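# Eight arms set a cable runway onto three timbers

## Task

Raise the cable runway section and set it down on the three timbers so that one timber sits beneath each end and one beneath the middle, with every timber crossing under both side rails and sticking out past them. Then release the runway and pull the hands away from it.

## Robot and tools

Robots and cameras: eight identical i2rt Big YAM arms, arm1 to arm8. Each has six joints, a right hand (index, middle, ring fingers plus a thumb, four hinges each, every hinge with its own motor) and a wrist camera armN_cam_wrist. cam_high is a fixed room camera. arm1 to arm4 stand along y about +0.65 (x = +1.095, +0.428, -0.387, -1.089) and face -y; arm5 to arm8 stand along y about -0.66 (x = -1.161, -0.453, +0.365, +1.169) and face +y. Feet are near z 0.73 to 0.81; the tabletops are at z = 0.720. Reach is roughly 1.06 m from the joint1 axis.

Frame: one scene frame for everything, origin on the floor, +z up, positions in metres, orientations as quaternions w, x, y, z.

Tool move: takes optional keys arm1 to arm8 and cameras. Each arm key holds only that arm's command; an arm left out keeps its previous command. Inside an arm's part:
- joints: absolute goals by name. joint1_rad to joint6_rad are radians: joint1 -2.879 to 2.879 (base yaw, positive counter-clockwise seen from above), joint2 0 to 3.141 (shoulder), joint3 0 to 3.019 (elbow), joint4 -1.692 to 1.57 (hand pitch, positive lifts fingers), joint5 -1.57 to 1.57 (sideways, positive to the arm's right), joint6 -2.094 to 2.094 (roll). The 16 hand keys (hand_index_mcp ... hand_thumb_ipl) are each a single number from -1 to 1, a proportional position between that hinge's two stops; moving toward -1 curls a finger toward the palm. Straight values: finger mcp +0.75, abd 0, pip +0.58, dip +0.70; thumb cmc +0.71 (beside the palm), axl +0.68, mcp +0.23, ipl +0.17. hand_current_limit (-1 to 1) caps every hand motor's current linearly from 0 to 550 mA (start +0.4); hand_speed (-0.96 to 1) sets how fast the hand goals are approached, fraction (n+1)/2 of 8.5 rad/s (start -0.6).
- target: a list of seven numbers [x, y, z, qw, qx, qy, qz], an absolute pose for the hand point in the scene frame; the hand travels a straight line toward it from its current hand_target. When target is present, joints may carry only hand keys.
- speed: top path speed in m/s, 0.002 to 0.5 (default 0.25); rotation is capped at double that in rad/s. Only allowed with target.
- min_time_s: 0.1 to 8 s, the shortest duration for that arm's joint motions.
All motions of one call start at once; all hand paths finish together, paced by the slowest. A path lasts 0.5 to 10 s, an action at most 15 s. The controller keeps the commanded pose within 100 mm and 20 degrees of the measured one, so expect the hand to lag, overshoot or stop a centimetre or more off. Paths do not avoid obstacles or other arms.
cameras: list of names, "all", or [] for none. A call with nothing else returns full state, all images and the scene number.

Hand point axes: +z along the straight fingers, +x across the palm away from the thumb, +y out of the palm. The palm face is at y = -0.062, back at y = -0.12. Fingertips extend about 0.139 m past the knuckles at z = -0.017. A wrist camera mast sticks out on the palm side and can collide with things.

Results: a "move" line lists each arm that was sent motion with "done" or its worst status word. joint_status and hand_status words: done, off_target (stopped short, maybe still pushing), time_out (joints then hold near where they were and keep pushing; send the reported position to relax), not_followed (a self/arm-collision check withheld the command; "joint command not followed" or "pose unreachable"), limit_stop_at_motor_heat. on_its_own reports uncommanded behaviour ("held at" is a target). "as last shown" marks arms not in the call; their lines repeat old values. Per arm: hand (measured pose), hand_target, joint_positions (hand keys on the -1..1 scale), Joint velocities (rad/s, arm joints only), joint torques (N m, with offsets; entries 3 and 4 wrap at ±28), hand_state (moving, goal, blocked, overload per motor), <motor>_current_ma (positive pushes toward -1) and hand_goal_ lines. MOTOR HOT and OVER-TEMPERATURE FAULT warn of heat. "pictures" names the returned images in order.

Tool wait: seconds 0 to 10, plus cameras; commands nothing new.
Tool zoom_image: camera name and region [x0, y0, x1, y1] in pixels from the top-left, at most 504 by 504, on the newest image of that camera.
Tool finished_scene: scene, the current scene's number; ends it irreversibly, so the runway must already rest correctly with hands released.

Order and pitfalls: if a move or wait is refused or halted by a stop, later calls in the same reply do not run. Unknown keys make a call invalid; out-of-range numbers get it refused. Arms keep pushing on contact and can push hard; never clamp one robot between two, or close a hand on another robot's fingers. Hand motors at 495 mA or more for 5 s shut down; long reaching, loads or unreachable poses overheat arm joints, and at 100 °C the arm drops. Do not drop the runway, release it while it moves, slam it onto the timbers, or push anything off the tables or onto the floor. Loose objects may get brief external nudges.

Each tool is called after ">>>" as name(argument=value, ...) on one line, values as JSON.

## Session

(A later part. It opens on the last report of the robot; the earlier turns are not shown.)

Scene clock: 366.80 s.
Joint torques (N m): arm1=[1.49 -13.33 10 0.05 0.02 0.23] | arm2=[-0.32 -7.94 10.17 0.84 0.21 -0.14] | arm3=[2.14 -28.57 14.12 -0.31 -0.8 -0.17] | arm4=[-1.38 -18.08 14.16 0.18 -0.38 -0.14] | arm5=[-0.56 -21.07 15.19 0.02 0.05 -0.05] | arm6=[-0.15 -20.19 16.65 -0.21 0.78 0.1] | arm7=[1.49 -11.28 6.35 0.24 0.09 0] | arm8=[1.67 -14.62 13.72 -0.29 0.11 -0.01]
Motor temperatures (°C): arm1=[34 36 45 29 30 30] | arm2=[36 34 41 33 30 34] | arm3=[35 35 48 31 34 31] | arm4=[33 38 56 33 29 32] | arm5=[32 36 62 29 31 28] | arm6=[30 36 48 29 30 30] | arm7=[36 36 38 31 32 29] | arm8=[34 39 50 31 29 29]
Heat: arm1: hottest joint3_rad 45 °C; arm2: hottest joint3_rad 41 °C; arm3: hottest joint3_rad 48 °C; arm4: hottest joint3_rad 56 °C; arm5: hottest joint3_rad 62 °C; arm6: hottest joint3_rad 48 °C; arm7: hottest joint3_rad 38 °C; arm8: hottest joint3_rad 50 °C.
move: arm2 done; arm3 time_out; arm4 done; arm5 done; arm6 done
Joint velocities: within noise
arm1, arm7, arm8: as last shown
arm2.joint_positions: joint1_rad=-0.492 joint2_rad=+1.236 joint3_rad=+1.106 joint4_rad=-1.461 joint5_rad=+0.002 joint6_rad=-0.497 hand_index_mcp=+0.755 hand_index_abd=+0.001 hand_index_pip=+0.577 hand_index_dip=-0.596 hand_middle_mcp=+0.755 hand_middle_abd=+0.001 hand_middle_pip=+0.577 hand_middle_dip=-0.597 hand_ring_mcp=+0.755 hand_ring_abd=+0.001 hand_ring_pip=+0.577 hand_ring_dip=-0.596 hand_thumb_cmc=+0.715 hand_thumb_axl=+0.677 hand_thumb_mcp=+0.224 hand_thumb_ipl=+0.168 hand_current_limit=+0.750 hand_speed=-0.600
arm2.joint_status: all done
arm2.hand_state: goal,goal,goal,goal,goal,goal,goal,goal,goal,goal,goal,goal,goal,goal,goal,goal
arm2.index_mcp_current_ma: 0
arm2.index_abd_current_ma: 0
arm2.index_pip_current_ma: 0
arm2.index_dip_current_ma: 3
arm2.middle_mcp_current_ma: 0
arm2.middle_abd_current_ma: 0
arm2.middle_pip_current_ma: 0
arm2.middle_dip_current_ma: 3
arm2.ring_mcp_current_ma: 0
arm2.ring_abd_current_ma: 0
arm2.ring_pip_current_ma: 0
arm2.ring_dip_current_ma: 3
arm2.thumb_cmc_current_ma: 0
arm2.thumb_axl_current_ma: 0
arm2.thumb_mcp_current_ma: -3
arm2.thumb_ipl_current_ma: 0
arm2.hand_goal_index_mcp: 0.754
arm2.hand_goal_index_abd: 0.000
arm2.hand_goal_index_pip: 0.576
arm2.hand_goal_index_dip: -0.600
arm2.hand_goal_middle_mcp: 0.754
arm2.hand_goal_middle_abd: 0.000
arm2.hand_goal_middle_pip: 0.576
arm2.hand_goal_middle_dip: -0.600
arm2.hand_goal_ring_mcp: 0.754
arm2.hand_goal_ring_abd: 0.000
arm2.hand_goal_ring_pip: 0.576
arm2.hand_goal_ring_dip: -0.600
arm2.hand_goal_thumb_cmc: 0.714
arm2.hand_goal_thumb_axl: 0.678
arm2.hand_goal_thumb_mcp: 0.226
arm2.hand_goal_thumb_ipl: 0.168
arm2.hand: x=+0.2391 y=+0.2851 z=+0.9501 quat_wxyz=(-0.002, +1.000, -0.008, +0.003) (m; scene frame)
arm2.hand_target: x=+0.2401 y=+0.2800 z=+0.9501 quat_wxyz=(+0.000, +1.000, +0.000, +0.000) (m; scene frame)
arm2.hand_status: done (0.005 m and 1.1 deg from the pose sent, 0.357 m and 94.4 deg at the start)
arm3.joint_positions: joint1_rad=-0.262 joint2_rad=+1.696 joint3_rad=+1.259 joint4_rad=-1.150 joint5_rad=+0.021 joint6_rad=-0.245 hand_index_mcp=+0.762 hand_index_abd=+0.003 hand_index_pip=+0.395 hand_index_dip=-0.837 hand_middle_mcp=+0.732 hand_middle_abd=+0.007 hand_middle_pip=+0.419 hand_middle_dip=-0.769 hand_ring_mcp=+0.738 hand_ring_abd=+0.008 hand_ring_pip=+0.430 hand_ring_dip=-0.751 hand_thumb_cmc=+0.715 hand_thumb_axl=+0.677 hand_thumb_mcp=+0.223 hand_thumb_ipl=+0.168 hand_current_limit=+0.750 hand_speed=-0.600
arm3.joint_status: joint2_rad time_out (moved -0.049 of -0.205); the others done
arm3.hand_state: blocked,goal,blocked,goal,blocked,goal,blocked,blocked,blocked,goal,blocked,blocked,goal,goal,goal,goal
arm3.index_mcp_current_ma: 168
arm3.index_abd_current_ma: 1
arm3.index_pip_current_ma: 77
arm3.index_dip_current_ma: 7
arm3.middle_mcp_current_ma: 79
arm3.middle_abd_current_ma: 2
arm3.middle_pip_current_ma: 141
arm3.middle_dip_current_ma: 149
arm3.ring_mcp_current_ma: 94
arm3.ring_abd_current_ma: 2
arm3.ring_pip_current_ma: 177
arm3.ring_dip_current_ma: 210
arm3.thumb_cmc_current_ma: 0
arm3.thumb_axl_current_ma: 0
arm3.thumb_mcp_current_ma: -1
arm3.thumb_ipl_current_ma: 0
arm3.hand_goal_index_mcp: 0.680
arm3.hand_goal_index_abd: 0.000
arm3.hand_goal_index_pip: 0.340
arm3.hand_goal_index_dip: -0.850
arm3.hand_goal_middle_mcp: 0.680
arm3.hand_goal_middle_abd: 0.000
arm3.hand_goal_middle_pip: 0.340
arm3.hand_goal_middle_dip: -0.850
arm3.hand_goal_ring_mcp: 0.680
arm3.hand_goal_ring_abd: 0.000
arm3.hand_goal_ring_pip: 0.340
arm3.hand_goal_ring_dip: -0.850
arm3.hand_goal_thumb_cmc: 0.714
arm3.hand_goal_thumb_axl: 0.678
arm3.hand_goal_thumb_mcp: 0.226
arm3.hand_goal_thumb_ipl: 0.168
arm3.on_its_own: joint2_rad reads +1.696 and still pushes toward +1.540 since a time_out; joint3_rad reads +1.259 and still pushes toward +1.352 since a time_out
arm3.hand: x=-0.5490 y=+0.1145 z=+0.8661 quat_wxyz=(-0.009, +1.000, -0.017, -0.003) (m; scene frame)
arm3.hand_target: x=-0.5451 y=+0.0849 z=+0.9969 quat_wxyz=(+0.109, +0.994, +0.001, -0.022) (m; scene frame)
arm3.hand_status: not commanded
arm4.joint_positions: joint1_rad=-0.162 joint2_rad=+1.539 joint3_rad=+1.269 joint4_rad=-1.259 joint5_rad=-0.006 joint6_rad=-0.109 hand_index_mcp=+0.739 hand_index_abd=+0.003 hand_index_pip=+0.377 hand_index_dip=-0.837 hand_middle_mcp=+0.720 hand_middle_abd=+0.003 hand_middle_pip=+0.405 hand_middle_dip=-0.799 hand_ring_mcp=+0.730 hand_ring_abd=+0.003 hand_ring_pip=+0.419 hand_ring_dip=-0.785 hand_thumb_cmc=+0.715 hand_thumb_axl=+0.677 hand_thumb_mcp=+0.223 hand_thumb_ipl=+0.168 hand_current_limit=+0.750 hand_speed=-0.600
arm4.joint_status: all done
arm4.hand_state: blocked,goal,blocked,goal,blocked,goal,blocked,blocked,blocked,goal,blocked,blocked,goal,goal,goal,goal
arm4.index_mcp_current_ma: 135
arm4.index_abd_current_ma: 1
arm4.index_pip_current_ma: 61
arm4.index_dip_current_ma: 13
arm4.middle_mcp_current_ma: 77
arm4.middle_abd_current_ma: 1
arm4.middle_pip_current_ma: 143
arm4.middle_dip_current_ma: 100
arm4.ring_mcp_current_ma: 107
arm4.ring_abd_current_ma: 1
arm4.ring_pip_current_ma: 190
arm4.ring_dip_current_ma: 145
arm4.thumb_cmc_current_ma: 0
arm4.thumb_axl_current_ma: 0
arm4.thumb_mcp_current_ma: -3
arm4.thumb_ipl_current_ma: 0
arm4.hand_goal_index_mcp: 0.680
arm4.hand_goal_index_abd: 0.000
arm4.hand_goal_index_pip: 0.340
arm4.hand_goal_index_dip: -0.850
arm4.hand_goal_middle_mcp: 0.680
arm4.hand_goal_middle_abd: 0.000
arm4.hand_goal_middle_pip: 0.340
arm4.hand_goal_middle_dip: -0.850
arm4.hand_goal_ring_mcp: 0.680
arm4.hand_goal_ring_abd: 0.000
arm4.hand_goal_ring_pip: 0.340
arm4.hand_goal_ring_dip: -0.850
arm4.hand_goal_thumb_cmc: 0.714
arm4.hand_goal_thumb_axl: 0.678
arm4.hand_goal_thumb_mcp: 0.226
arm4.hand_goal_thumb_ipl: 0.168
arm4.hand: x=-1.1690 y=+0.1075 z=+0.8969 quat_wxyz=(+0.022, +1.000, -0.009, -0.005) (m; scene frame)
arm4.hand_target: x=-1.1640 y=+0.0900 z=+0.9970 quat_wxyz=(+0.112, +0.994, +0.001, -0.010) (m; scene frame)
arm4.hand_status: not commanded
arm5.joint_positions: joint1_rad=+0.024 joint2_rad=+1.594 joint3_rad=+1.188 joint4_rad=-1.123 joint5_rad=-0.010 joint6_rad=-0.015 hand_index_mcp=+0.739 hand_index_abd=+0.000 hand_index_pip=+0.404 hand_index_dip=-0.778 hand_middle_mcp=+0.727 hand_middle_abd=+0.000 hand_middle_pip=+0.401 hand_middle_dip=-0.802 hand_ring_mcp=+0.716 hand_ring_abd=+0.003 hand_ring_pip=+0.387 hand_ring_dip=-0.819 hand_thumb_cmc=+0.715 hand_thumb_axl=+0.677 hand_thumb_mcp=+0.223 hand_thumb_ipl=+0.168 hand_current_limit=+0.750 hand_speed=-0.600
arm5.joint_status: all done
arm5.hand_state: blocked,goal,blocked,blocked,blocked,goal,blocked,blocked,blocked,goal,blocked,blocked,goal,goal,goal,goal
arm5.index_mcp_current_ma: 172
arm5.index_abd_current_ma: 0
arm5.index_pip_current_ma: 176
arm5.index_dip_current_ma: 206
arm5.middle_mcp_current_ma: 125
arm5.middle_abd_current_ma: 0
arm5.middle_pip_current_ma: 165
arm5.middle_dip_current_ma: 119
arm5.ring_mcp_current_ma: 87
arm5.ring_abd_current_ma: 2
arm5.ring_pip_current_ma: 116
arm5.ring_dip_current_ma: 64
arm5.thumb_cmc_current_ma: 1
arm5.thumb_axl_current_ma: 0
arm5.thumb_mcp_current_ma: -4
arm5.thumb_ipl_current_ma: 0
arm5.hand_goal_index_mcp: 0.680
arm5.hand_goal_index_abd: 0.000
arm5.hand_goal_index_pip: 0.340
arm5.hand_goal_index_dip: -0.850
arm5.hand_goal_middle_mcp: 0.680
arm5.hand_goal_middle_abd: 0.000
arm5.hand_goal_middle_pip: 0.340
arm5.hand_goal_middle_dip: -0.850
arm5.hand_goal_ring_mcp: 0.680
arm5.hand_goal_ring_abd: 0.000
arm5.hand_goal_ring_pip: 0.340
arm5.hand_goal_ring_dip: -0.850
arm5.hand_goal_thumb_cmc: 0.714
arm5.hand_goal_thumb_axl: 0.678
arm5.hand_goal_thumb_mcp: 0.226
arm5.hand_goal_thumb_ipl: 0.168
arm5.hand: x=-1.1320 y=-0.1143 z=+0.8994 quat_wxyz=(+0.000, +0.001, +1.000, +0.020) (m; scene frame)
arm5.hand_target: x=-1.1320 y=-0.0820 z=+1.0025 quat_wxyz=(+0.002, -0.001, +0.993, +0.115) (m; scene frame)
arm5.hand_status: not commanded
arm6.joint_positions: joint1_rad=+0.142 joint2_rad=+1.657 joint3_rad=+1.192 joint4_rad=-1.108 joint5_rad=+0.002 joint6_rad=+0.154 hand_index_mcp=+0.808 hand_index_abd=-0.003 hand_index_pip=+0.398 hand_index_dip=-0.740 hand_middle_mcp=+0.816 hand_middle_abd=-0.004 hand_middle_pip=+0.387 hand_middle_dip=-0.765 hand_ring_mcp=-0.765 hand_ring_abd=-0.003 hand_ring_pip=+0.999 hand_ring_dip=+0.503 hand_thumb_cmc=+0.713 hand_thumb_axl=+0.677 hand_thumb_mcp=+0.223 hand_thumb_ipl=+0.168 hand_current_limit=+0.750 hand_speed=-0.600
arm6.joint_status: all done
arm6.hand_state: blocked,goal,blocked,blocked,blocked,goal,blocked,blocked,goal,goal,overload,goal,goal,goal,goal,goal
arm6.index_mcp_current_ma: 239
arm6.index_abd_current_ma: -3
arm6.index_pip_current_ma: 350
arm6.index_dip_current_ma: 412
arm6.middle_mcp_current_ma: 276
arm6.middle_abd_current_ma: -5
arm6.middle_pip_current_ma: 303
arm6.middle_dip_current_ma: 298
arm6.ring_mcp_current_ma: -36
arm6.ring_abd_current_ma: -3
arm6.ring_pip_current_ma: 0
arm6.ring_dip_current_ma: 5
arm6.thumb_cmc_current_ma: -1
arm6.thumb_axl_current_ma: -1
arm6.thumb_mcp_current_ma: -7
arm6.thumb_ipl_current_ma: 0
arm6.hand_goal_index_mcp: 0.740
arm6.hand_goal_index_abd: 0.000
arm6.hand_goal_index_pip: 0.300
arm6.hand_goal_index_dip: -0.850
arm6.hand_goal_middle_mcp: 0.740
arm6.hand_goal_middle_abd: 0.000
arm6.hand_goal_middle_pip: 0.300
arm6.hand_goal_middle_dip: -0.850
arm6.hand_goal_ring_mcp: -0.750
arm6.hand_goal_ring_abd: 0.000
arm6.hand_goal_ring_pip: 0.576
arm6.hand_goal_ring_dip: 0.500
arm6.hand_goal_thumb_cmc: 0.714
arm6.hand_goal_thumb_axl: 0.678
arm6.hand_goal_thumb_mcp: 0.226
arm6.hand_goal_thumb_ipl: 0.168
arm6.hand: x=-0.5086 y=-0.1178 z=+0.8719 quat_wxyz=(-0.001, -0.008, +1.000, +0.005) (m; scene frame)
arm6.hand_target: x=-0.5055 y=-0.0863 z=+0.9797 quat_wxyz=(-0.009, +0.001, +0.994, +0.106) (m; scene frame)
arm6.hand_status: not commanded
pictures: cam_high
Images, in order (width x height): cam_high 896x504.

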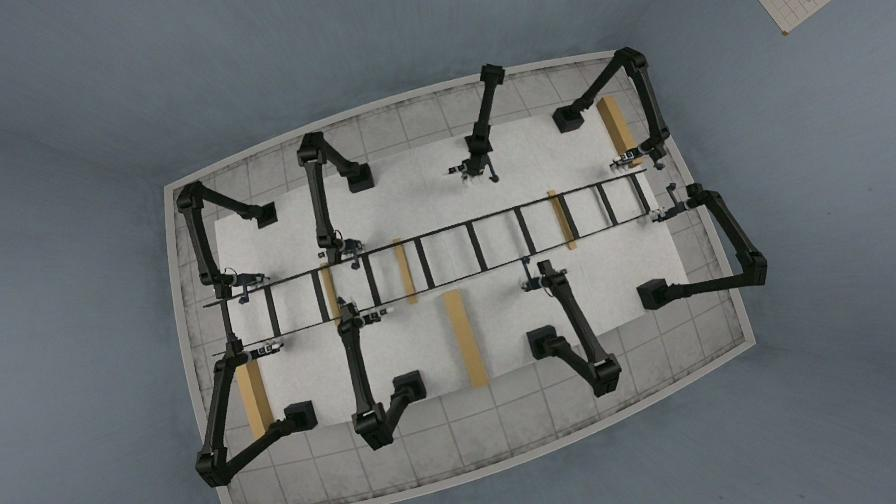

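>>> move(arm3={"joints":{"joint2_rad":1.43,"joint4_rad":-1.20},"min_time_s":3}, arm4={"joints":{"joint2_rad":1.32,"joint4_rad":-1.35},"min_time_s":3}, arm5={"joints":{"joint2_rad":1.38,"joint3_rad":1.21,"joint4_rad":-1.20},"min_time_s":3}, arm6={"joints":{"joint2_rad":1.43,"joint3_rad":1.22,"joint4_rad":-1.16},"min_time_s":3}, arm7={"target":[-0.05,-0.42,0.98,0,-0.7071,0.7071,0],"speed":0.3,"joints":{"hand_index_mcp":-0.7,"hand_middle_mcp":-0.7,"hand_ring_mcp":-0.7,"hand_index_pip":-0.3,"hand_middle_pip":-0.3,"hand_ring_pip":-0.3,"hand_index_dip":0,"hand_middle_dip":0,"hand_ring_dip":0}}, cameras=["cam_high"])

Scene clock: 379.97 s.
Joint torques (N m): arm1=[1.79 -13.39 10.06 -0.13 0.03 0.19] | arm2=[-0.09 -7.77 10.14 0.96 0.19 -0.12] | arm3=[1.79 -31.03 14.53 -1.87 -0.64 -0.21] | arm4=[-1.38 -7.41 9.37 1.13 -0.08 -0.16] | arm5=[-0.09 -19.96 10.63 -0.03 -0.18 -0.03] | arm6=[-0.03 -20.48 12.56 -0.35 0.75 0.24] | arm7=[1.85 -8.82 11.14 0.35 0.01 -0.05] | arm8=[1.49 -15.79 13.82 -0.34 0.19 0.07]
Motor temperatures (°C): arm1=[34 36 45 29 30 30] | arm2=[36 34 42 33 30 34] | arm3=[35 38 47 31 34 31] | arm4=[33 40 56 32 29 32] | arm5=[32 38 65 29 31 28] | arm6=[30 36 49 29 30 30] | arm7=[36 36 39 31 32 29] | arm8=[34 39 51 31 29 29]
Heat: arm1: hottest joint3_rad 45 °C; arm2: hottest joint3_rad 42 °C; arm3: hottest joint3_rad 47 °C; arm4: hottest joint3_rad 56 °C; arm5: hottest joint3_rad 65 °C; arm6: hottest joint3_rad 49 °C; arm7: hottest joint3_rad 39 °C; arm8: hottest joint3_rad 51 °C.
move: arm3 time_out; arm4 done; arm5 done; arm6 done; arm7 off_target
Joint velocities: within noise
arm1, arm2, arm8: as last shown
arm3.joint_positions: joint1_rad=-0.257 joint2_rad=+1.622 joint3_rad=+1.259 joint4_rad=-1.148 joint5_rad=+0.016 joint6_rad=-0.240 hand_index_mcp=+0.759 hand_index_abd=+0.002 hand_index_pip=+0.393 hand_index_dip=-0.800 hand_middle_mcp=+0.731 hand_middle_abd=+0.006 hand_middle_pip=+0.422 hand_middle_dip=-0.738 hand_ring_mcp=+0.738 hand_ring_abd=+0.008 hand_ring_pip=+0.440 hand_ring_dip=-0.721 hand_thumb_cmc=+0.715 hand_thumb_axl=+0.677 hand_thumb_mcp=+0.223 hand_thumb_ipl=+0.168 hand_current_limit=+0.750 hand_speed=-0.600
arm3.joint_status: joint2_rad time_out (moved -0.073 of -0.266); the others done
arm3.hand_state: blocked,goal,blocked,blocked,blocked,goal,blocked,blocked,blocked,goal,blocked,blocked,goal,goal,goal,goal
arm3.index_mcp_current_ma: 157
arm3.index_abd_current_ma: 0
arm3.index_pip_current_ma: 73
arm3.index_dip_current_ma: 66
arm3.middle_mcp_current_ma: 75
arm3.middle_abd_current_ma: 2
arm3.middle_pip_current_ma: 151
arm3.middle_dip_current_ma: 261
arm3.ring_mcp_current_ma: 94
arm3.ring_abd_current_ma: 2
arm3.ring_pip_current_ma: 212
arm3.ring_dip_current_ma: 330
arm3.thumb_cmc_current_ma: 0
arm3.thumb_axl_current_ma: 0
arm3.thumb_mcp_current_ma: -1
arm3.thumb_ipl_current_ma: 0
arm3.hand_goal_index_mcp: 0.680
arm3.hand_goal_index_abd: 0.000
arm3.hand_goal_index_pip: 0.340
arm3.hand_goal_index_dip: -0.850
arm3.hand_goal_middle_mcp: 0.680
arm3.hand_goal_middle_abd: 0.000
arm3.hand_goal_middle_pip: 0.340
arm3.hand_goal_middle_dip: -0.850
arm3.hand_goal_ring_mcp: 0.680
arm3.hand_goal_ring_abd: 0.000
arm3.hand_goal_ring_pip: 0.340
arm3.hand_goal_ring_dip: -0.850
arm3.hand_goal_thumb_cmc: 0.714
arm3.hand_goal_thumb_axl: 0.678
arm3.hand_goal_thumb_mcp: 0.226
arm3.hand_goal_thumb_ipl: 0.168
arm3.on_its_own: joint2_rad reads +1.622 and still pushes toward +1.430 since a time_out; joint3_rad reads +1.259 and still pushes toward +1.352 since a time_out
arm3.hand: x=-0.5469 y=+0.1117 z=+0.9063 quat_wxyz=(+0.028, +0.999, -0.017, -0.010) (m; scene frame)
arm3.hand_target: x=-0.5401 y=+0.1058 z=+1.0528 quat_wxyz=(+0.143, +0.989, +0.000, -0.032) (m; scene frame)
arm3.hand_status: not commanded
arm4.joint_positions: joint1_rad=-0.162 joint2_rad=+1.307 joint3_rad=+1.347 joint4_rad=-1.341 joint5_rad=-0.013 joint6_rad=-0.109 hand_index_mcp=+0.686 hand_index_abd=+0.002 hand_index_pip=+0.344 hand_index_dip=-0.847 hand_middle_mcp=+0.685 hand_middle_abd=+0.003 hand_middle_pip=+0.344 hand_middle_dip=-0.847 hand_ring_mcp=+0.685 hand_ring_abd=+0.003 hand_ring_pip=+0.345 hand_ring_dip=-0.847 hand_thumb_cmc=+0.715 hand_thumb_axl=+0.677 hand_thumb_mcp=+0.222 hand_thumb_ipl=+0.168 hand_current_limit=+0.750 hand_speed=-0.600
arm4.joint_status: all done
arm4.hand_state: goal,goal,goal,goal,goal,goal,goal,goal,goal,goal,goal,goal,goal,goal,goal,goal
arm4.index_mcp_current_ma: 4
arm4.index_abd_current_ma: 1
arm4.index_pip_current_ma: 2
arm4.index_dip_current_ma: 2
arm4.middle_mcp_current_ma: 3
arm4.middle_abd_current_ma: 1
arm4.middle_pip_current_ma: 3
arm4.middle_dip_current_ma: 1
arm4.ring_mcp_current_ma: 4
arm4.ring_abd_current_ma: 1
arm4.ring_pip_current_ma: 3
arm4.ring_dip_current_ma: 1
arm4.thumb_cmc_current_ma: 0
arm4.thumb_axl_current_ma: 0
arm4.thumb_mcp_current_ma: -3
arm4.thumb_ipl_current_ma: 0
arm4.hand_goal_index_mcp: 0.680
arm4.hand_goal_index_abd: 0.000
arm4.hand_goal_index_pip: 0.340
arm4.hand_goal_index_dip: -0.850
arm4.hand_goal_middle_mcp: 0.680
arm4.hand_goal_middle_abd: 0.000
arm4.hand_goal_middle_pip: 0.340
arm4.hand_goal_middle_dip: -0.850
arm4.hand_goal_ring_mcp: 0.680
arm4.hand_goal_ring_abd: 0.000
arm4.hand_goal_ring_pip: 0.340
arm4.hand_goal_ring_dip: -0.850
arm4.hand_goal_thumb_cmc: 0.714
arm4.hand_goal_thumb_axl: 0.678
arm4.hand_goal_thumb_mcp: 0.226
arm4.hand_goal_thumb_ipl: 0.168
arm4.on_its_own: hand_index_mcp moved -0.053 to your old target +0.680; hand_index_pip moved -0.033 to your old target +0.340; hand_middle_mcp moved -0.035 to your old target +0.680; hand_middle_pip moved -0.061 to your old target +0.340; hand_middle_dip moved -0.048 to your old target -0.850; hand_ring_mcp moved -0.045 to your old target +0.680; hand_ring_pip moved -0.074 to your old target +0.340; hand_ring_dip moved -0.062 to your old target -0.850
arm4.hand: x=-1.1630 y=+0.1303 z=+1.0447 quat_wxyz=(+0.136, +0.991, -0.007, -0.015) (m; scene frame)
arm4.hand_target: x=-1.1591 y=+0.1245 z=+1.0494 quat_wxyz=(+0.136, +0.991, +0.002, -0.013) (m; scene frame)
arm4.hand_status: not commanded
arm5.joint_positions: joint1_rad=+0.019 joint2_rad=+1.478 joint3_rad=+1.170 joint4_rad=-1.177 joint5_rad=-0.005 joint6_rad=-0.015 hand_index_mcp=+0.732 hand_index_abd=+0.005 hand_index_pip=+0.410 hand_index_dip=-0.756 hand_middle_mcp=+0.718 hand_middle_abd=+0.003 hand_middle_pip=+0.401 hand_middle_dip=-0.798 hand_ring_mcp=+0.707 hand_ring_abd=+0.004 hand_ring_pip=+0.373 hand_ring_dip=-0.821 hand_thumb_cmc=+0.715 hand_thumb_axl=+0.677 hand_thumb_mcp=+0.223 hand_thumb_ipl=+0.168 hand_current_limit=+0.750 hand_speed=-0.600
arm5.joint_status: all done
arm5.hand_state: blocked,goal,blocked,blocked,blocked,goal,blocked,blocked,blocked,goal,blocked,blocked,goal,goal,goal,goal
arm5.index_mcp_current_ma: 144
arm5.index_abd_current_ma: 4
arm5.index_pip_current_ma: 197
arm5.index_dip_current_ma: 297
arm5.middle_mcp_current_ma: 93
arm5.middle_abd_current_ma: 2
arm5.middle_pip_current_ma: 165
arm5.middle_dip_current_ma: 133
arm5.ring_mcp_current_ma: 58
arm5.ring_abd_current_ma: 3
arm5.ring_pip_current_ma: 72
arm5.ring_dip_current_ma: 61
arm5.thumb_cmc_current_ma: 1
arm5.thumb_axl_current_ma: 0
arm5.thumb_mcp_current_ma: -4
arm5.thumb_ipl_current_ma: 0
arm5.hand_goal_index_mcp: 0.680
arm5.hand_goal_index_abd: 0.000
arm5.hand_goal_index_pip: 0.340
arm5.hand_goal_index_dip: -0.850
arm5.hand_goal_middle_mcp: 0.680
arm5.hand_goal_middle_abd: 0.000
arm5.hand_goal_middle_pip: 0.340
arm5.hand_goal_middle_dip: -0.850
arm5.hand_goal_ring_mcp: 0.680
arm5.hand_goal_ring_abd: 0.000
arm5.hand_goal_ring_pip: 0.340
arm5.hand_goal_ring_dip: -0.850
arm5.hand_goal_thumb_cmc: 0.714
arm5.hand_goal_thumb_axl: 0.678
arm5.hand_goal_thumb_mcp: 0.226
arm5.hand_goal_thumb_ipl: 0.168
arm5.hand: x=-1.1293 y=-0.1349 z=+0.9455 quat_wxyz=(+0.004, +0.004, +0.999, +0.042) (m; scene frame)
arm5.hand_target: x=-1.1330 y=-0.1329 z=+1.0119 quat_wxyz=(+0.002, -0.001, +0.995, +0.100) (m; scene frame)
arm5.hand_status: not commanded
arm6.joint_positions: joint1_rad=+0.138 joint2_rad=+1.565 joint3_rad=+1.172 joint4_rad=-1.142 joint5_rad=+0.002 joint6_rad=+0.139 hand_index_mcp=+0.808 hand_index_abd=-0.003 hand_index_pip=+0.401 hand_index_dip=-0.739 hand_middle_mcp=+0.811 hand_middle_abd=-0.003 hand_middle_pip=+0.386 hand_middle_dip=-0.767 hand_ring_mcp=-0.762 hand_ring_abd=-0.003 hand_ring_pip=+0.999 hand_ring_dip=+0.503 hand_thumb_cmc=+0.713 hand_thumb_axl=+0.677 hand_thumb_mcp=+0.223 hand_thumb_ipl=+0.168 hand_current_limit=+0.750 hand_speed=-0.600
arm6.joint_status: all done
arm6.hand_state: blocked,goal,blocked,blocked,blocked,goal,blocked,blocked,goal,goal,overload,goal,goal,goal,goal,goal
arm6.index_mcp_current_ma: 239
arm6.index_abd_current_ma: -3
arm6.index_pip_current_ma: 366
arm6.index_dip_current_ma: 414
arm6.middle_mcp_current_ma: 255
arm6.middle_abd_current_ma: -3
arm6.middle_pip_current_ma: 299
arm6.middle_dip_current_ma: 288
arm6.ring_mcp_current_ma: -27
arm6.ring_abd_current_ma: -3
arm6.ring_pip_current_ma: 0
arm6.ring_dip_current_ma: 5
arm6.thumb_cmc_current_ma: -1
arm6.thumb_axl_current_ma: -1
arm6.thumb_mcp_current_ma: -7
arm6.thumb_ipl_current_ma: 0
arm6.hand_goal_index_mcp: 0.740
arm6.hand_goal_index_abd: 0.000
arm6.hand_goal_index_pip: 0.300
arm6.hand_goal_index_dip: -0.850
arm6.hand_goal_middle_mcp: 0.740
arm6.hand_goal_middle_abd: 0.000
arm6.hand_goal_middle_pip: 0.300
arm6.hand_goal_middle_dip: -0.850
arm6.hand_goal_ring_mcp: -0.750
arm6.hand_goal_ring_abd: 0.000
arm6.hand_goal_ring_pip: 0.576
arm6.hand_goal_ring_dip: 0.500
arm6.hand_goal_thumb_cmc: 0.714
arm6.hand_goal_thumb_axl: 0.678
arm6.hand_goal_thumb_mcp: 0.226
arm6.hand_goal_thumb_ipl: 0.168
arm6.hand: x=-0.5052 y=-0.1314 z=+0.9074 quat_wxyz=(-0.003, -0.013, +1.000, +0.023) (m; scene frame)
arm6.hand_target: x=-0.4994 y=-0.1245 z=+0.9981 quat_wxyz=(-0.009, +0.001, +0.994, +0.106) (m; scene frame)
arm6.hand_status: not commanded
arm7.joint_positions: joint1_rad=+1.051 joint2_rad=+1.357 joint3_rad=+1.101 joint4_rad=-1.334 joint5_rad=+0.000 joint6_rad=-0.543 hand_index_mcp=-0.681 hand_index_abd=+0.000 hand_index_pip=-0.296 hand_index_dip=-0.003 hand_middle_mcp=-0.680 hand_middle_abd=+0.000 hand_middle_pip=-0.297 hand_middle_dip=-0.003 hand_ring_mcp=-0.684 hand_ring_abd=+0.000 hand_ring_pip=-0.297 hand_ring_dip=-0.003 hand_thumb_cmc=+0.712 hand_thumb_axl=+0.677 hand_thumb_mcp=+0.223 hand_thumb_ipl=+0.168 hand_current_limit=+0.750 hand_speed=-0.600
arm7.joint_status: hand_middle_mcp off_target (ended at -0.680, target -0.700); the others done
arm7.hand_state: goal,goal,goal,goal,blocked,goal,goal,goal,goal,goal,goal,goal,goal,goal,goal,goal
arm7.index_mcp_current_ma: 61
arm7.index_abd_current_ma: 0
arm7.index_pip_current_ma: 9
arm7.index_dip_current_ma: -6
arm7.middle_mcp_current_ma: 67
arm7.middle_abd_current_ma: 0
arm7.middle_pip_current_ma: 8
arm7.middle_dip_current_ma: -6
arm7.ring_mcp_current_ma: 51
arm7.ring_abd_current_ma: 1
arm7.ring_pip_current_ma: 7
arm7.ring_dip_current_ma: -5
arm7.thumb_cmc_current_ma: -4
arm7.thumb_axl_current_ma: -1
arm7.thumb_mcp_current_ma: -10
arm7.thumb_ipl_current_ma: -1
arm7.hand_goal_index_mcp: -0.700
arm7.hand_goal_index_abd: 0.000
arm7.hand_goal_index_pip: -0.300
arm7.hand_goal_index_dip: 0.000
arm7.hand_goal_middle_mcp: -0.700
arm7.hand_goal_middle_abd: 0.000
arm7.hand_goal_middle_pip: -0.300
arm7.hand_goal_middle_dip: 0.000
arm7.hand_goal_ring_mcp: -0.700
arm7.hand_goal_ring_abd: 0.000
arm7.hand_goal_ring_pip: -0.300
arm7.hand_goal_ring_dip: 0.000
arm7.hand_goal_thumb_cmc: 0.714
arm7.hand_goal_thumb_axl: 0.678
arm7.hand_goal_thumb_mcp: 0.226
arm7.hand_goal_thumb_ipl: 0.168
arm7.hand: x=-0.0360 y=-0.4269 z=+0.9669 quat_wxyz=(+0.001, -0.703, +0.711, -0.010) (m; scene frame)
arm7.hand_target: x=-0.0494 y=-0.4204 z=+0.9799 quat_wxyz=(+0.000, -0.707, +0.707, +0.000) (m; scene frame)
arm7.hand_status: off_target (0.020 m and 1.3 deg from the pose sent, 0.513 m and 90.0 deg at the start)
pictures: cam_high
Images, in order (width x height): cam_high 896x504.

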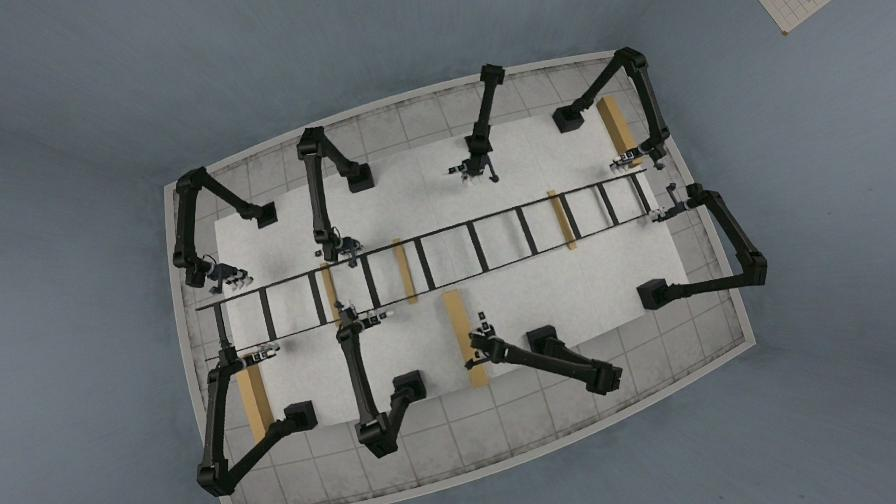

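>>> move(arm4={"target":[-1.17,0.20,1.02,0,1,0,0],"speed":0.3,"joints":{"hand_index_mcp":0.754,"hand_middle_mcp":0.754,"hand_ring_mcp":0.754,"hand_index_pip":-0.75,"hand_middle_pip":-0.75,"hand_ring_pip":-0.75,"hand_index_dip":0.48,"hand_middle_dip":0.48,"hand_ring_dip":0.48}})

>>> move(arm4={"target":[-1.17,0.19,0.875,0,1,0,0],"speed":0.2}, arm7={"target":[-0.15,-0.80,0.95,0,-0.9397,0.342,0],"speed":0.25}, cameras=["arm4_cam_wrist","cam_high"])

Scene clock: 387.53 s.
Joint torques (N m): arm1=[1.96 -13.1 9.96 -0.05 0.05 0.2] | arm2=[-0.03 -8.88 10.19 0.85 0.2 -0.14] | arm3=[1.61 -31.15 14.49 -1.84 -0.64 -0.22] | arm4=[-2.73 -8.59 7.98 0.55 0.24 -0.11] | arm5=[0.15 -20.31 10.67 -0.02 -0.18 -0.03] | arm6=[0.09 -20.54 12.52 -0.34 0.76 0.24] | arm7=[1.85 -8.94 11.14 0.36 0 -0.05] | arm8=[0.26 -15.79 14.19 -0.25 0.17 0.07]
Motor temperatures (°C): arm1=[34 36 46 29 30 30] | arm2=[35 34 43 33 30 33] | arm3=[35 38 47 31 34 31] | arm4=[33 39 55 32 29 32] | arm5=[32 38 63 29 31 28] | arm6=[30 37 47 29 30 30] | arm7=[36 36 41 31 32 29] | arm8=[34 39 51 31 29 29]
Heat: arm1: hottest joint3_rad 46 °C; arm2: hottest joint3_rad 43 °C; arm3: hottest joint3_rad 47 °C; arm4: hottest joint3_rad 55 °C; arm5: hottest joint3_rad 63 °C; arm6: hottest joint3_rad 47 °C; arm7: hottest joint3_rad 41 °C; arm8: hottest joint3_rad 51 °C.
move: arm4 done
Joint velocities: within noise
arm1.joint_positions: joint1_rad=+0.212 joint2_rad=+1.633 joint3_rad=+1.289 joint4_rad=-1.254 joint5_rad=+0.002 joint6_rad=+0.237 hand_index_mcp=+0.752 hand_index_abd=-0.003 hand_index_pip=+0.573 hand_index_dip=-0.577 hand_middle_mcp=+0.751 hand_middle_abd=-0.003 hand_middle_pip=+0.574 hand_middle_dip=-0.577 hand_ring_mcp=+0.752 hand_ring_abd=-0.003 hand_ring_pip=+0.574 hand_ring_dip=-0.577 hand_thumb_cmc=+0.714 hand_thumb_axl=+0.677 hand_thumb_mcp=+0.222 hand_thumb_ipl=+0.168 hand_current_limit=+0.400 hand_speed=-0.600
arm1.joint_status: not commanded
arm1.hand_state: goal,goal,goal,goal,goal,goal,goal,goal,goal,goal,goal,goal,goal,goal,goal,goal
arm1.index_mcp_current_ma: -5
arm1.index_abd_current_ma: -6
arm1.index_pip_current_ma: -5
arm1.index_dip_current_ma: 7
arm1.middle_mcp_current_ma: -5
arm1.middle_abd_current_ma: -5
arm1.middle_pip_current_ma: -5
arm1.middle_dip_current_ma: 7
arm1.ring_mcp_current_ma: -5
arm1.ring_abd_current_ma: -5
arm1.ring_pip_current_ma: -4
arm1.ring_dip_current_ma: 6
arm1.thumb_cmc_current_ma: -1
arm1.thumb_axl_current_ma: -1
arm1.thumb_mcp_current_ma: -12
arm1.thumb_ipl_current_ma: -1
arm1.hand_goal_index_mcp: 0.754
arm1.hand_goal_index_abd: 0.000
arm1.hand_goal_index_pip: 0.576
arm1.hand_goal_index_dip: -0.580
arm1.hand_goal_middle_mcp: 0.754
arm1.hand_goal_middle_abd: 0.000
arm1.hand_goal_middle_pip: 0.576
arm1.hand_goal_middle_dip: -0.580
arm1.hand_goal_ring_mcp: 0.754
arm1.hand_goal_ring_abd: 0.000
arm1.hand_goal_ring_pip: 0.576
arm1.hand_goal_ring_dip: -0.580
arm1.hand_goal_thumb_cmc: 0.714
arm1.hand_goal_thumb_axl: 0.678
arm1.hand_goal_thumb_mcp: 0.226
arm1.hand_goal_thumb_ipl: 0.168
arm1.hand: x=+1.1831 y=+0.1107 z=+0.9349 quat_wxyz=(-0.014, +1.000, +0.002, -0.003) (m; scene frame)
arm1.hand_target: x=+1.1898 y=+0.1005 z=+0.9500 quat_wxyz=(+0.000, +1.000, +0.000, +0.000) (m; scene frame)
arm1.hand_status: not commanded
arm2, arm3, arm5, arm6, arm7: as last shown
arm3.on_its_own: joint2_rad reads +1.622 and still pushes toward +1.430 since a time_out; joint3_rad reads +1.259 and still pushes toward +1.352 since a time_out
arm4.joint_positions: joint1_rad=-0.199 joint2_rad=+1.307 joint3_rad=+1.347 joint4_rad=-1.626 joint5_rad=-0.014 joint6_rad=-0.159 hand_index_mcp=+0.753 hand_index_abd=+0.002 hand_index_pip=-0.743 hand_index_dip=+0.477 hand_middle_mcp=+0.753 hand_middle_abd=+0.003 hand_middle_pip=-0.742 hand_middle_dip=+0.478 hand_ring_mcp=+0.753 hand_ring_abd=+0.003 hand_ring_pip=-0.742 hand_ring_dip=+0.478 hand_thumb_cmc=+0.715 hand_thumb_axl=+0.677 hand_thumb_mcp=+0.222 hand_thumb_ipl=+0.168 hand_current_limit=+0.750 hand_speed=-0.600
arm4.joint_status: all done
arm4.hand_state: goal,goal,goal,goal,goal,goal,goal,goal,goal,goal,goal,goal,goal,goal,goal,goal
arm4.index_mcp_current_ma: 0
arm4.index_abd_current_ma: 1
arm4.index_pip_current_ma: 6
arm4.index_dip_current_ma: -1
arm4.middle_mcp_current_ma: 0
arm4.middle_abd_current_ma: 1
arm4.middle_pip_current_ma: 6
arm4.middle_dip_current_ma: -1
arm4.ring_mcp_current_ma: 0
arm4.ring_abd_current_ma: 1
arm4.ring_pip_current_ma: 7
arm4.ring_dip_current_ma: -1
arm4.thumb_cmc_current_ma: 0
arm4.thumb_axl_current_ma: 0
arm4.thumb_mcp_current_ma: -3
arm4.thumb_ipl_current_ma: 0
arm4.hand_goal_index_mcp: 0.754
arm4.hand_goal_index_abd: 0.000
arm4.hand_goal_index_pip: -0.750
arm4.hand_goal_index_dip: 0.480
arm4.hand_goal_middle_mcp: 0.754
arm4.hand_goal_middle_abd: 0.000
arm4.hand_goal_middle_pip: -0.750
arm4.hand_goal_middle_dip: 0.480
arm4.hand_goal_ring_mcp: 0.754
arm4.hand_goal_ring_abd: 0.000
arm4.hand_goal_ring_pip: -0.750
arm4.hand_goal_ring_dip: 0.480
arm4.hand_goal_thumb_cmc: 0.714
arm4.hand_goal_thumb_axl: 0.678
arm4.hand_goal_thumb_mcp: 0.226
arm4.hand_goal_thumb_ipl: 0.168
arm4.hand: x=-1.1672 y=+0.1980 z=+1.0112 quat_wxyz=(-0.005, +1.000, -0.002, +0.003) (m; scene frame)
arm4.hand_target: x=-1.1700 y=+0.2000 z=+1.0199 quat_wxyz=(+0.000, +1.000, +0.000, +0.000) (m; scene frame)
arm4.hand_status: done (0.009 m and 0.7 deg from the pose sent, 0.074 m and 15.7 deg at the start)
arm8.joint_positions: joint1_rad=-0.393 joint2_rad=+1.717 joint3_rad=+1.354 joint4_rad=-1.259 joint5_rad=+0.012 joint6_rad=-0.348 hand_index_mcp=+0.749 hand_index_abd=+0.003 hand_index_pip=+0.573 hand_index_dip=-0.582 hand_middle_mcp=+0.749 hand_middle_abd=+0.003 hand_middle_pip=+0.573 hand_middle_dip=-0.577 hand_ring_mcp=+0.752 hand_ring_abd=+0.002 hand_ring_pip=+0.574 hand_ring_dip=-0.577 hand_thumb_cmc=+0.715 hand_thumb_axl=+0.677 hand_thumb_mcp=+0.223 hand_thumb_ipl=+0.168 hand_current_limit=+0.400 hand_speed=-0.600
arm8.joint_status: not commanded
arm8.hand_state: goal,goal,goal,goal,goal,goal,goal,goal,goal,goal,goal,goal,goal,goal,goal,goal
arm8.index_mcp_current_ma: -4
arm8.index_abd_current_ma: 1
arm8.index_pip_current_ma: -2
arm8.index_dip_current_ma: -1
arm8.middle_mcp_current_ma: -4
arm8.middle_abd_current_ma: 2
arm8.middle_pip_current_ma: -2
arm8.middle_dip_current_ma: 2
arm8.ring_mcp_current_ma: -1
arm8.ring_abd_current_ma: 1
arm8.ring_pip_current_ma: -1
arm8.ring_dip_current_ma: 2
arm8.thumb_cmc_current_ma: 0
arm8.thumb_axl_current_ma: 0
arm8.thumb_mcp_current_ma: -2
arm8.thumb_ipl_current_ma: 0
arm8.hand_goal_index_mcp: 0.754
arm8.hand_goal_index_abd: 0.000
arm8.hand_goal_index_pip: 0.576
arm8.hand_goal_index_dip: -0.580
arm8.hand_goal_middle_mcp: 0.754
arm8.hand_goal_middle_abd: 0.000
arm8.hand_goal_middle_pip: 0.576
arm8.hand_goal_middle_dip: -0.580
arm8.hand_goal_ring_mcp: 0.754
arm8.hand_goal_ring_abd: 0.000
arm8.hand_goal_ring_pip: 0.576
arm8.hand_goal_ring_dip: -0.580
arm8.hand_goal_thumb_cmc: 0.714
arm8.hand_goal_thumb_axl: 0.678
arm8.hand_goal_thumb_mcp: 0.226
arm8.hand_goal_thumb_ipl: 0.168
arm8.hand: x=+1.3619 y=-0.1148 z=+0.9234 quat_wxyz=(-0.009, -0.001, +1.000, -0.022) (m; scene frame)
arm8.hand_target: x=+1.3721 y=-0.1012 z=+0.9501 quat_wxyz=(+0.000, +0.000, +1.000, +0.000) (m; scene frame)
arm8.hand_status: not commanded
pictures: none

Scene clock: 390.17 s.
Joint torques (N m): arm1=[1.9 -13.33 10.06 0.03 0.06 0.22] | arm2=[-0.09 -7.82 10.24 0.9 0.16 -0.13] | arm3=[2.02 -30.97 14.46 -1.87 -0.66 -0.22] | arm4=[-1.85 -6.95 6.56 1.37 0.22 -0.07] | arm5=[-0.26 -19.9 10.47 0.16 -0.11 -0.06] | arm6=[0.09 -20.6 12.55 -0.34 0.75 0.25] | arm7=[1.73 -11.87 10.86 0.96 -0.04 -0.06] | arm8=[0.62 -14.86 13.71 -0.35 0.14 -0.02]
Motor temperatures (°C): arm1=[34 36 46 29 30 30] | arm2=[35 34 43 33 30 33] | arm3=[35 38 47 31 34 31] | arm4=[33 39 55 32 29 32] | arm5=[32 38 63 29 31 28] | arm6=[30 37 47 29 30 30] | arm7=[36 36 41 31 32 29] | arm8=[34 39 51 31 29 29]
Heat: arm1: hottest joint3_rad 46 °C; arm2: hottest joint3_rad 43 °C; arm3: hottest joint3_rad 47 °C; arm4: hottest joint3_rad 55 °C; arm5: hottest joint3_rad 63 °C; arm6: hottest joint3_rad 47 °C; arm7: hottest joint3_rad 41 °C; arm8: hottest joint3_rad 51 °C.
move: arm4 done; arm7 off_target
Joint velocities: within noise
arm1, arm2, arm3, arm5, arm6, arm8: as last shown
arm3.on_its_own: joint2_rad reads +1.622 and still pushes toward +1.430 since a time_out; joint3_rad reads +1.259 and still pushes toward +1.352 since a time_out
arm4.joint_positions: joint1_rad=-0.199 joint2_rad=+1.358 joint3_rad=+1.049 joint4_rad=-1.257 joint5_rad=-0.014 joint6_rad=-0.159 hand_index_mcp=+0.753 hand_index_abd=+0.002 hand_index_pip=-0.743 hand_index_dip=+0.477 hand_middle_mcp=+0.753 hand_middle_abd=+0.003 hand_middle_pip=-0.743 hand_middle_dip=+0.478 hand_ring_mcp=+0.753 hand_ring_abd=+0.003 hand_ring_pip=-0.742 hand_ring_dip=+0.478 hand_thumb_cmc=+0.715 hand_thumb_axl=+0.677 hand_thumb_mcp=+0.222 hand_thumb_ipl=+0.168 hand_current_limit=+0.750 hand_speed=-0.600
arm4.joint_status: not commanded
arm4.hand_state: goal,goal,goal,goal,goal,goal,goal,goal,goal,goal,goal,goal,goal,goal,goal,goal
arm4.index_mcp_current_ma: 0
arm4.index_abd_current_ma: 1
arm4.index_pip_current_ma: 5
arm4.index_dip_current_ma: -1
arm4.middle_mcp_current_ma: 0
arm4.middle_abd_current_ma: 1
arm4.middle_pip_current_ma: 6
arm4.middle_dip_current_ma: -1
arm4.ring_mcp_current_ma: 0
arm4.ring_abd_current_ma: 1
arm4.ring_pip_current_ma: 7
arm4.ring_dip_current_ma: -1
arm4.thumb_cmc_current_ma: 0
arm4.thumb_axl_current_ma: 0
arm4.thumb_mcp_current_ma: -3
arm4.thumb_ipl_current_ma: 0
arm4.hand_goal_index_mcp: 0.754
arm4.hand_goal_index_abd: 0.000
arm4.hand_goal_index_pip: -0.750
arm4.hand_goal_index_dip: 0.480
arm4.hand_goal_middle_mcp: 0.754
arm4.hand_goal_middle_abd: 0.000
arm4.hand_goal_middle_pip: -0.750
arm4.hand_goal_middle_dip: 0.480
arm4.hand_goal_ring_mcp: 0.754
arm4.hand_goal_ring_abd: 0.000
arm4.hand_goal_ring_pip: -0.750
arm4.hand_goal_ring_dip: 0.480
arm4.hand_goal_thumb_cmc: 0.714
arm4.hand_goal_thumb_axl: 0.678
arm4.hand_goal_thumb_mcp: 0.226
arm4.hand_goal_thumb_ipl: 0.168
arm4.hand: x=-1.1696 y=+0.1913 z=+0.8828 quat_wxyz=(+0.004, +1.000, -0.002, +0.001) (m; scene frame)
arm4.hand_target: x=-1.1700 y=+0.1902 z=+0.8750 quat_wxyz=(+0.000, +1.000, +0.000, +0.000) (m; scene frame)
arm4.hand_status: done (0.008 m and 0.6 deg from the pose sent, 0.137 m and 0.7 deg at the start)
arm7.joint_positions: joint1_rad=+1.836 joint2_rad=+1.547 joint3_rad=+1.227 joint4_rad=-1.284 joint5_rad=+0.001 joint6_rad=-0.635 hand_index_mcp=-0.681 hand_index_abd=+0.000 hand_index_pip=-0.296 hand_index_dip=-0.003 hand_middle_mcp=-0.680 hand_middle_abd=+0.000 hand_middle_pip=-0.297 hand_middle_dip=-0.003 hand_ring_mcp=-0.684 hand_ring_abd=+0.000 hand_ring_pip=-0.297 hand_ring_dip=-0.003 hand_thumb_cmc=+0.712 hand_thumb_axl=+0.677 hand_thumb_mcp=+0.223 hand_thumb_ipl=+0.168 hand_current_limit=+0.750 hand_speed=-0.600
arm7.joint_status: not commanded
arm7.hand_state: goal,goal,goal,goal,blocked,goal,goal,goal,goal,goal,goal,goal,goal,goal,goal,goal
arm7.index_mcp_current_ma: 61
arm7.index_abd_current_ma: 0
arm7.index_pip_current_ma: 9
arm7.index_dip_current_ma: -6
arm7.middle_mcp_current_ma: 67
arm7.middle_abd_current_ma: 0
arm7.middle_pip_current_ma: 8
arm7.middle_dip_current_ma: -6
arm7.ring_mcp_current_ma: 50
arm7.ring_abd_current_ma: 1
arm7.ring_pip_current_ma: 7
arm7.ring_dip_current_ma: -5
arm7.thumb_cmc_current_ma: -4
arm7.thumb_axl_current_ma: -1
arm7.thumb_mcp_current_ma: -10
arm7.thumb_ipl_current_ma: -1
arm7.hand_goal_index_mcp: -0.700
arm7.hand_goal_index_abd: 0.000
arm7.hand_goal_index_pip: -0.300
arm7.hand_goal_index_dip: 0.000
arm7.hand_goal_middle_mcp: -0.700
arm7.hand_goal_middle_abd: 0.000
arm7.hand_goal_middle_pip: -0.300
arm7.hand_goal_middle_dip: 0.000
arm7.hand_goal_ring_mcp: -0.700
arm7.hand_goal_ring_abd: 0.000
arm7.hand_goal_ring_pip: -0.300
arm7.hand_goal_ring_dip: 0.000
arm7.hand_goal_thumb_cmc: 0.714
arm7.hand_goal_thumb_axl: 0.678
arm7.hand_goal_thumb_mcp: 0.226
arm7.hand_goal_thumb_ipl: 0.168
arm7.hand: x=-0.1308 y=-0.7957 z=+0.9390 quat_wxyz=(+0.008, -0.938, +0.346, -0.014) (m; scene frame)
arm7.hand_target: x=-0.1492 y=-0.7997 z=+0.9503 quat_wxyz=(+0.000, -0.940, +0.342, +0.000) (m; scene frame)
arm7.hand_status: off_target (0.023 m and 1.9 deg from the pose sent, 0.391 m and 50.7 deg at the start)
pictures: arm4_cam_wrist, cam_high
Images, in order (width x height): arm4_cam_wrist 896x504, cam_high 896x504.

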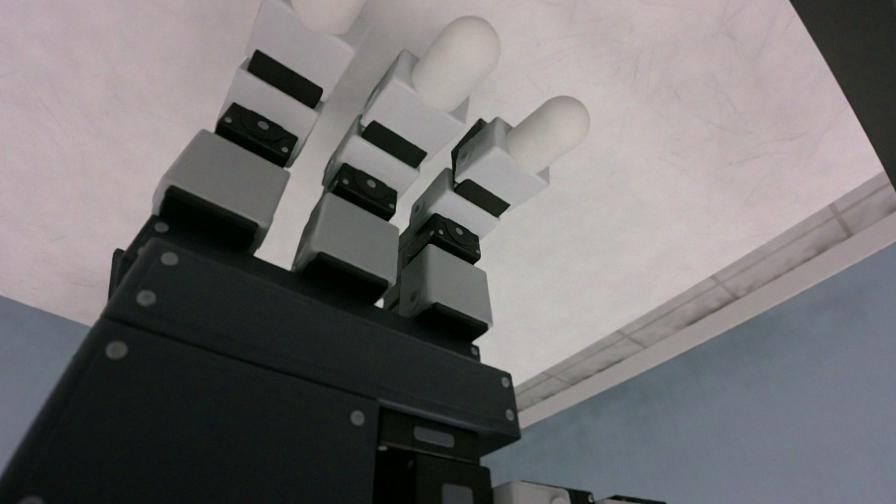

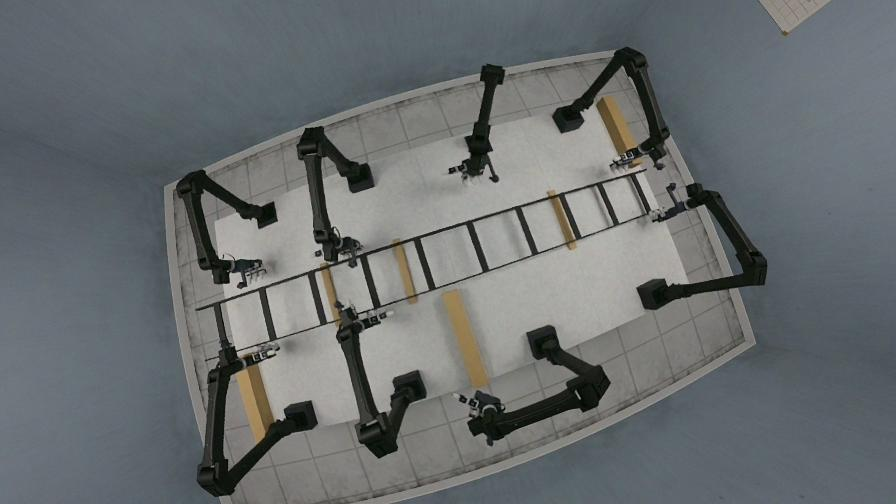

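>>> move(arm4={"target":[-1.17,0.09,0.882,0,1,0,0],"speed":0.15}, arm7={"target":[-0.08,-0.94,0.85,0,1,0,0],"speed":0.25}, cameras=["arm4_cam_wrist"])

Scene clock: 393.27 s.
Joint torques (N m): arm1=[1.9 -13.74 10.07 -0.05 0.07 0.22] | arm2=[-0.15 -8.29 10.36 0.95 0.19 -0.14] | arm3=[1.79 -30.97 14.45 -1.91 -0.64 -0.21] | arm4=[-1.08 -9.76 10 0.54 0.2 0.09] | arm5=[-0.09 -20.13 10.56 0.09 -0.1 0.02] | arm6=[0.21 -20.48 12.56 -0.36 0.74 0.25] | arm7=[1.79 -13.57 6.58 1.28 -0.19 -0.09] | arm8=[0.85 -15.74 13.79 -0.08 0.14 0.07]
Motor temperatures (°C): arm1=[34 36 46 29 30 30] | arm2=[35 34 43 33 30 33] | arm3=[35 38 47 31 34 31] | arm4=[33 39 54 32 29 32] | arm5=[32 38 62 29 31 28] | arm6=[30 38 46 29 30 30] | arm7=[36 36 41 31 32 29] | arm8=[34 39 51 31 29 29]
Heat: arm1: hottest joint3_rad 46 °C; arm2: hottest joint3_rad 43 °C; arm3: hottest joint3_rad 47 °C; arm4: hottest joint3_rad 54 °C; arm5: hottest joint3_rad 62 °C; arm6: hottest joint3_rad 46 °C; arm7: hottest joint3_rad 41 °C; arm8: hottest joint3_rad 51 °C.
move: arm4 off_target; arm7 off_target
Joint velocities: within noise
arm1, arm2, arm3, arm5, arm6, arm8: as last shown
arm3.on_its_own: joint2_rad reads +1.622 and still pushes toward +1.430 since a time_out; joint3_rad reads +1.259 and still pushes toward +1.352 since a time_out
arm4.joint_positions: joint1_rad=-0.173 joint2_rad=+1.596 joint3_rad=+1.288 joint4_rad=-1.280 joint5_rad=-0.014 joint6_rad=-0.142 hand_index_mcp=+0.753 hand_index_abd=+0.002 hand_index_pip=-0.743 hand_index_dip=+0.477 hand_middle_mcp=+0.753 hand_middle_abd=+0.003 hand_middle_pip=-0.743 hand_middle_dip=+0.478 hand_ring_mcp=+0.753 hand_ring_abd=+0.003 hand_ring_pip=-0.742 hand_ring_dip=+0.478 hand_thumb_cmc=+0.715 hand_thumb_axl=+0.677 hand_thumb_mcp=+0.222 hand_thumb_ipl=+0.168 hand_current_limit=+0.750 hand_speed=-0.600
arm4.joint_status: not commanded
arm4.hand_state: goal,goal,goal,goal,goal,goal,goal,goal,goal,goal,goal,goal,goal,goal,goal,goal
arm4.index_mcp_current_ma: 0
arm4.index_abd_current_ma: 1
arm4.index_pip_current_ma: 5
arm4.index_dip_current_ma: -1
arm4.middle_mcp_current_ma: 0
arm4.middle_abd_current_ma: 1
arm4.middle_pip_current_ma: 6
arm4.middle_dip_current_ma: -1
arm4.ring_mcp_current_ma: 0
arm4.ring_abd_current_ma: 1
arm4.ring_pip_current_ma: 7
arm4.ring_dip_current_ma: -1
arm4.thumb_cmc_current_ma: 0
arm4.thumb_axl_current_ma: 0
arm4.thumb_mcp_current_ma: -3
arm4.thumb_ipl_current_ma: 0
arm4.hand_goal_index_mcp: 0.754
arm4.hand_goal_index_abd: 0.000
arm4.hand_goal_index_pip: -0.750
arm4.hand_goal_index_dip: 0.480
arm4.hand_goal_middle_mcp: 0.754
arm4.hand_goal_middle_abd: 0.000
arm4.hand_goal_middle_pip: -0.750
arm4.hand_goal_middle_dip: 0.480
arm4.hand_goal_ring_mcp: 0.754
arm4.hand_goal_ring_abd: 0.000
arm4.hand_goal_ring_pip: -0.750
arm4.hand_goal_ring_dip: 0.480
arm4.hand_goal_thumb_cmc: 0.714
arm4.hand_goal_thumb_axl: 0.678
arm4.hand_goal_thumb_mcp: 0.226
arm4.hand_goal_thumb_ipl: 0.168
arm4.hand: x=-1.1716 y=+0.1048 z=+0.8736 quat_wxyz=(-0.006, +1.000, +0.002, +0.003) (m; scene frame)
arm4.hand_target: x=-1.1699 y=+0.0906 z=+0.8820 quat_wxyz=(+0.000, +1.000, +0.000, +0.000) (m; scene frame)
arm4.hand_status: off_target (0.017 m and 0.8 deg from the pose sent, 0.101 m and 0.6 deg at the start)
arm7.joint_positions: joint1_rad=+2.061 joint2_rad=+1.694 joint3_rad=+1.177 joint4_rad=-1.043 joint5_rad=+0.001 joint6_rad=-1.103 hand_index_mcp=-0.681 hand_index_abd=+0.000 hand_index_pip=-0.296 hand_index_dip=-0.003 hand_middle_mcp=-0.680 hand_middle_abd=+0.000 hand_middle_pip=-0.297 hand_middle_dip=-0.003 hand_ring_mcp=-0.684 hand_ring_abd=+0.000 hand_ring_pip=-0.297 hand_ring_dip=-0.003 hand_thumb_cmc=+0.712 hand_thumb_axl=+0.677 hand_thumb_mcp=+0.223 hand_thumb_ipl=+0.168 hand_current_limit=+0.750 hand_speed=-0.600
arm7.joint_status: not commanded
arm7.hand_state: goal,goal,goal,goal,blocked,goal,goal,goal,goal,goal,goal,goal,goal,goal,goal,goal
arm7.index_mcp_current_ma: 61
arm7.index_abd_current_ma: 0
arm7.index_pip_current_ma: 9
arm7.index_dip_current_ma: -6
arm7.middle_mcp_current_ma: 67
arm7.middle_abd_current_ma: 0
arm7.middle_pip_current_ma: 8
arm7.middle_dip_current_ma: -6
arm7.ring_mcp_current_ma: 50
arm7.ring_abd_current_ma: 1
arm7.ring_pip_current_ma: 7
arm7.ring_dip_current_ma: -5
arm7.thumb_cmc_current_ma: -4
arm7.thumb_axl_current_ma: -1
arm7.thumb_mcp_current_ma: -10
arm7.thumb_ipl_current_ma: -1
arm7.hand_goal_index_mcp: -0.700
arm7.hand_goal_index_abd: 0.000
arm7.hand_goal_index_pip: -0.300
arm7.hand_goal_index_dip: 0.000
arm7.hand_goal_middle_mcp: -0.700
arm7.hand_goal_middle_abd: 0.000
arm7.hand_goal_middle_pip: -0.300
arm7.hand_goal_middle_dip: 0.000
arm7.hand_goal_ring_mcp: -0.700
arm7.hand_goal_ring_abd: 0.000
arm7.hand_goal_ring_pip: -0.300
arm7.hand_goal_ring_dip: 0.000
arm7.hand_goal_thumb_cmc: 0.714
arm7.hand_goal_thumb_axl: 0.678
arm7.hand_goal_thumb_mcp: 0.226
arm7.hand_goal_thumb_ipl: 0.168
arm7.hand: x=-0.0810 y=-0.9385 z=+0.8606 quat_wxyz=(-0.003, -1.000, +0.006, +0.005) (m; scene frame)
arm7.hand_target: x=-0.0798 y=-0.9399 z=+0.8502 quat_wxyz=(+0.000, -1.000, +0.000, +0.000) (m; scene frame)
arm7.hand_status: off_target (0.011 m and 0.9 deg from the pose sent, 0.177 m and 40.5 deg at the start)
pictures: arm4_cam_wrist
Images, in order (width x height): arm4_cam_wrist 896x504.

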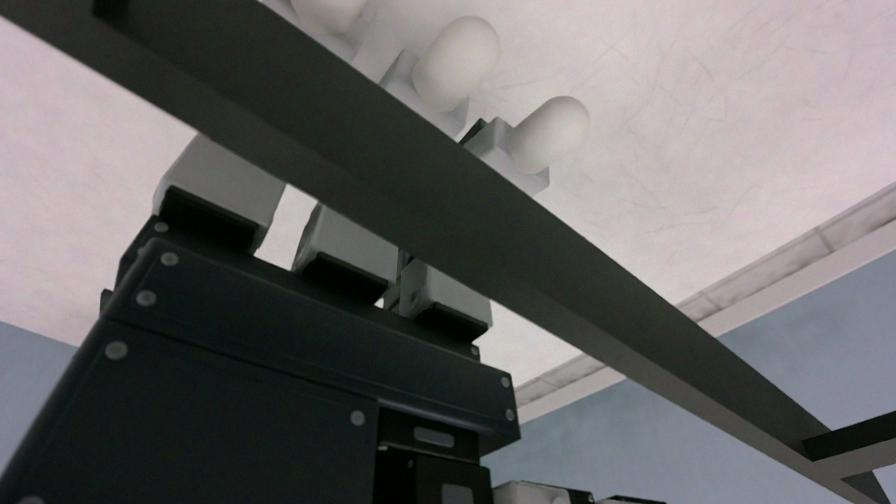

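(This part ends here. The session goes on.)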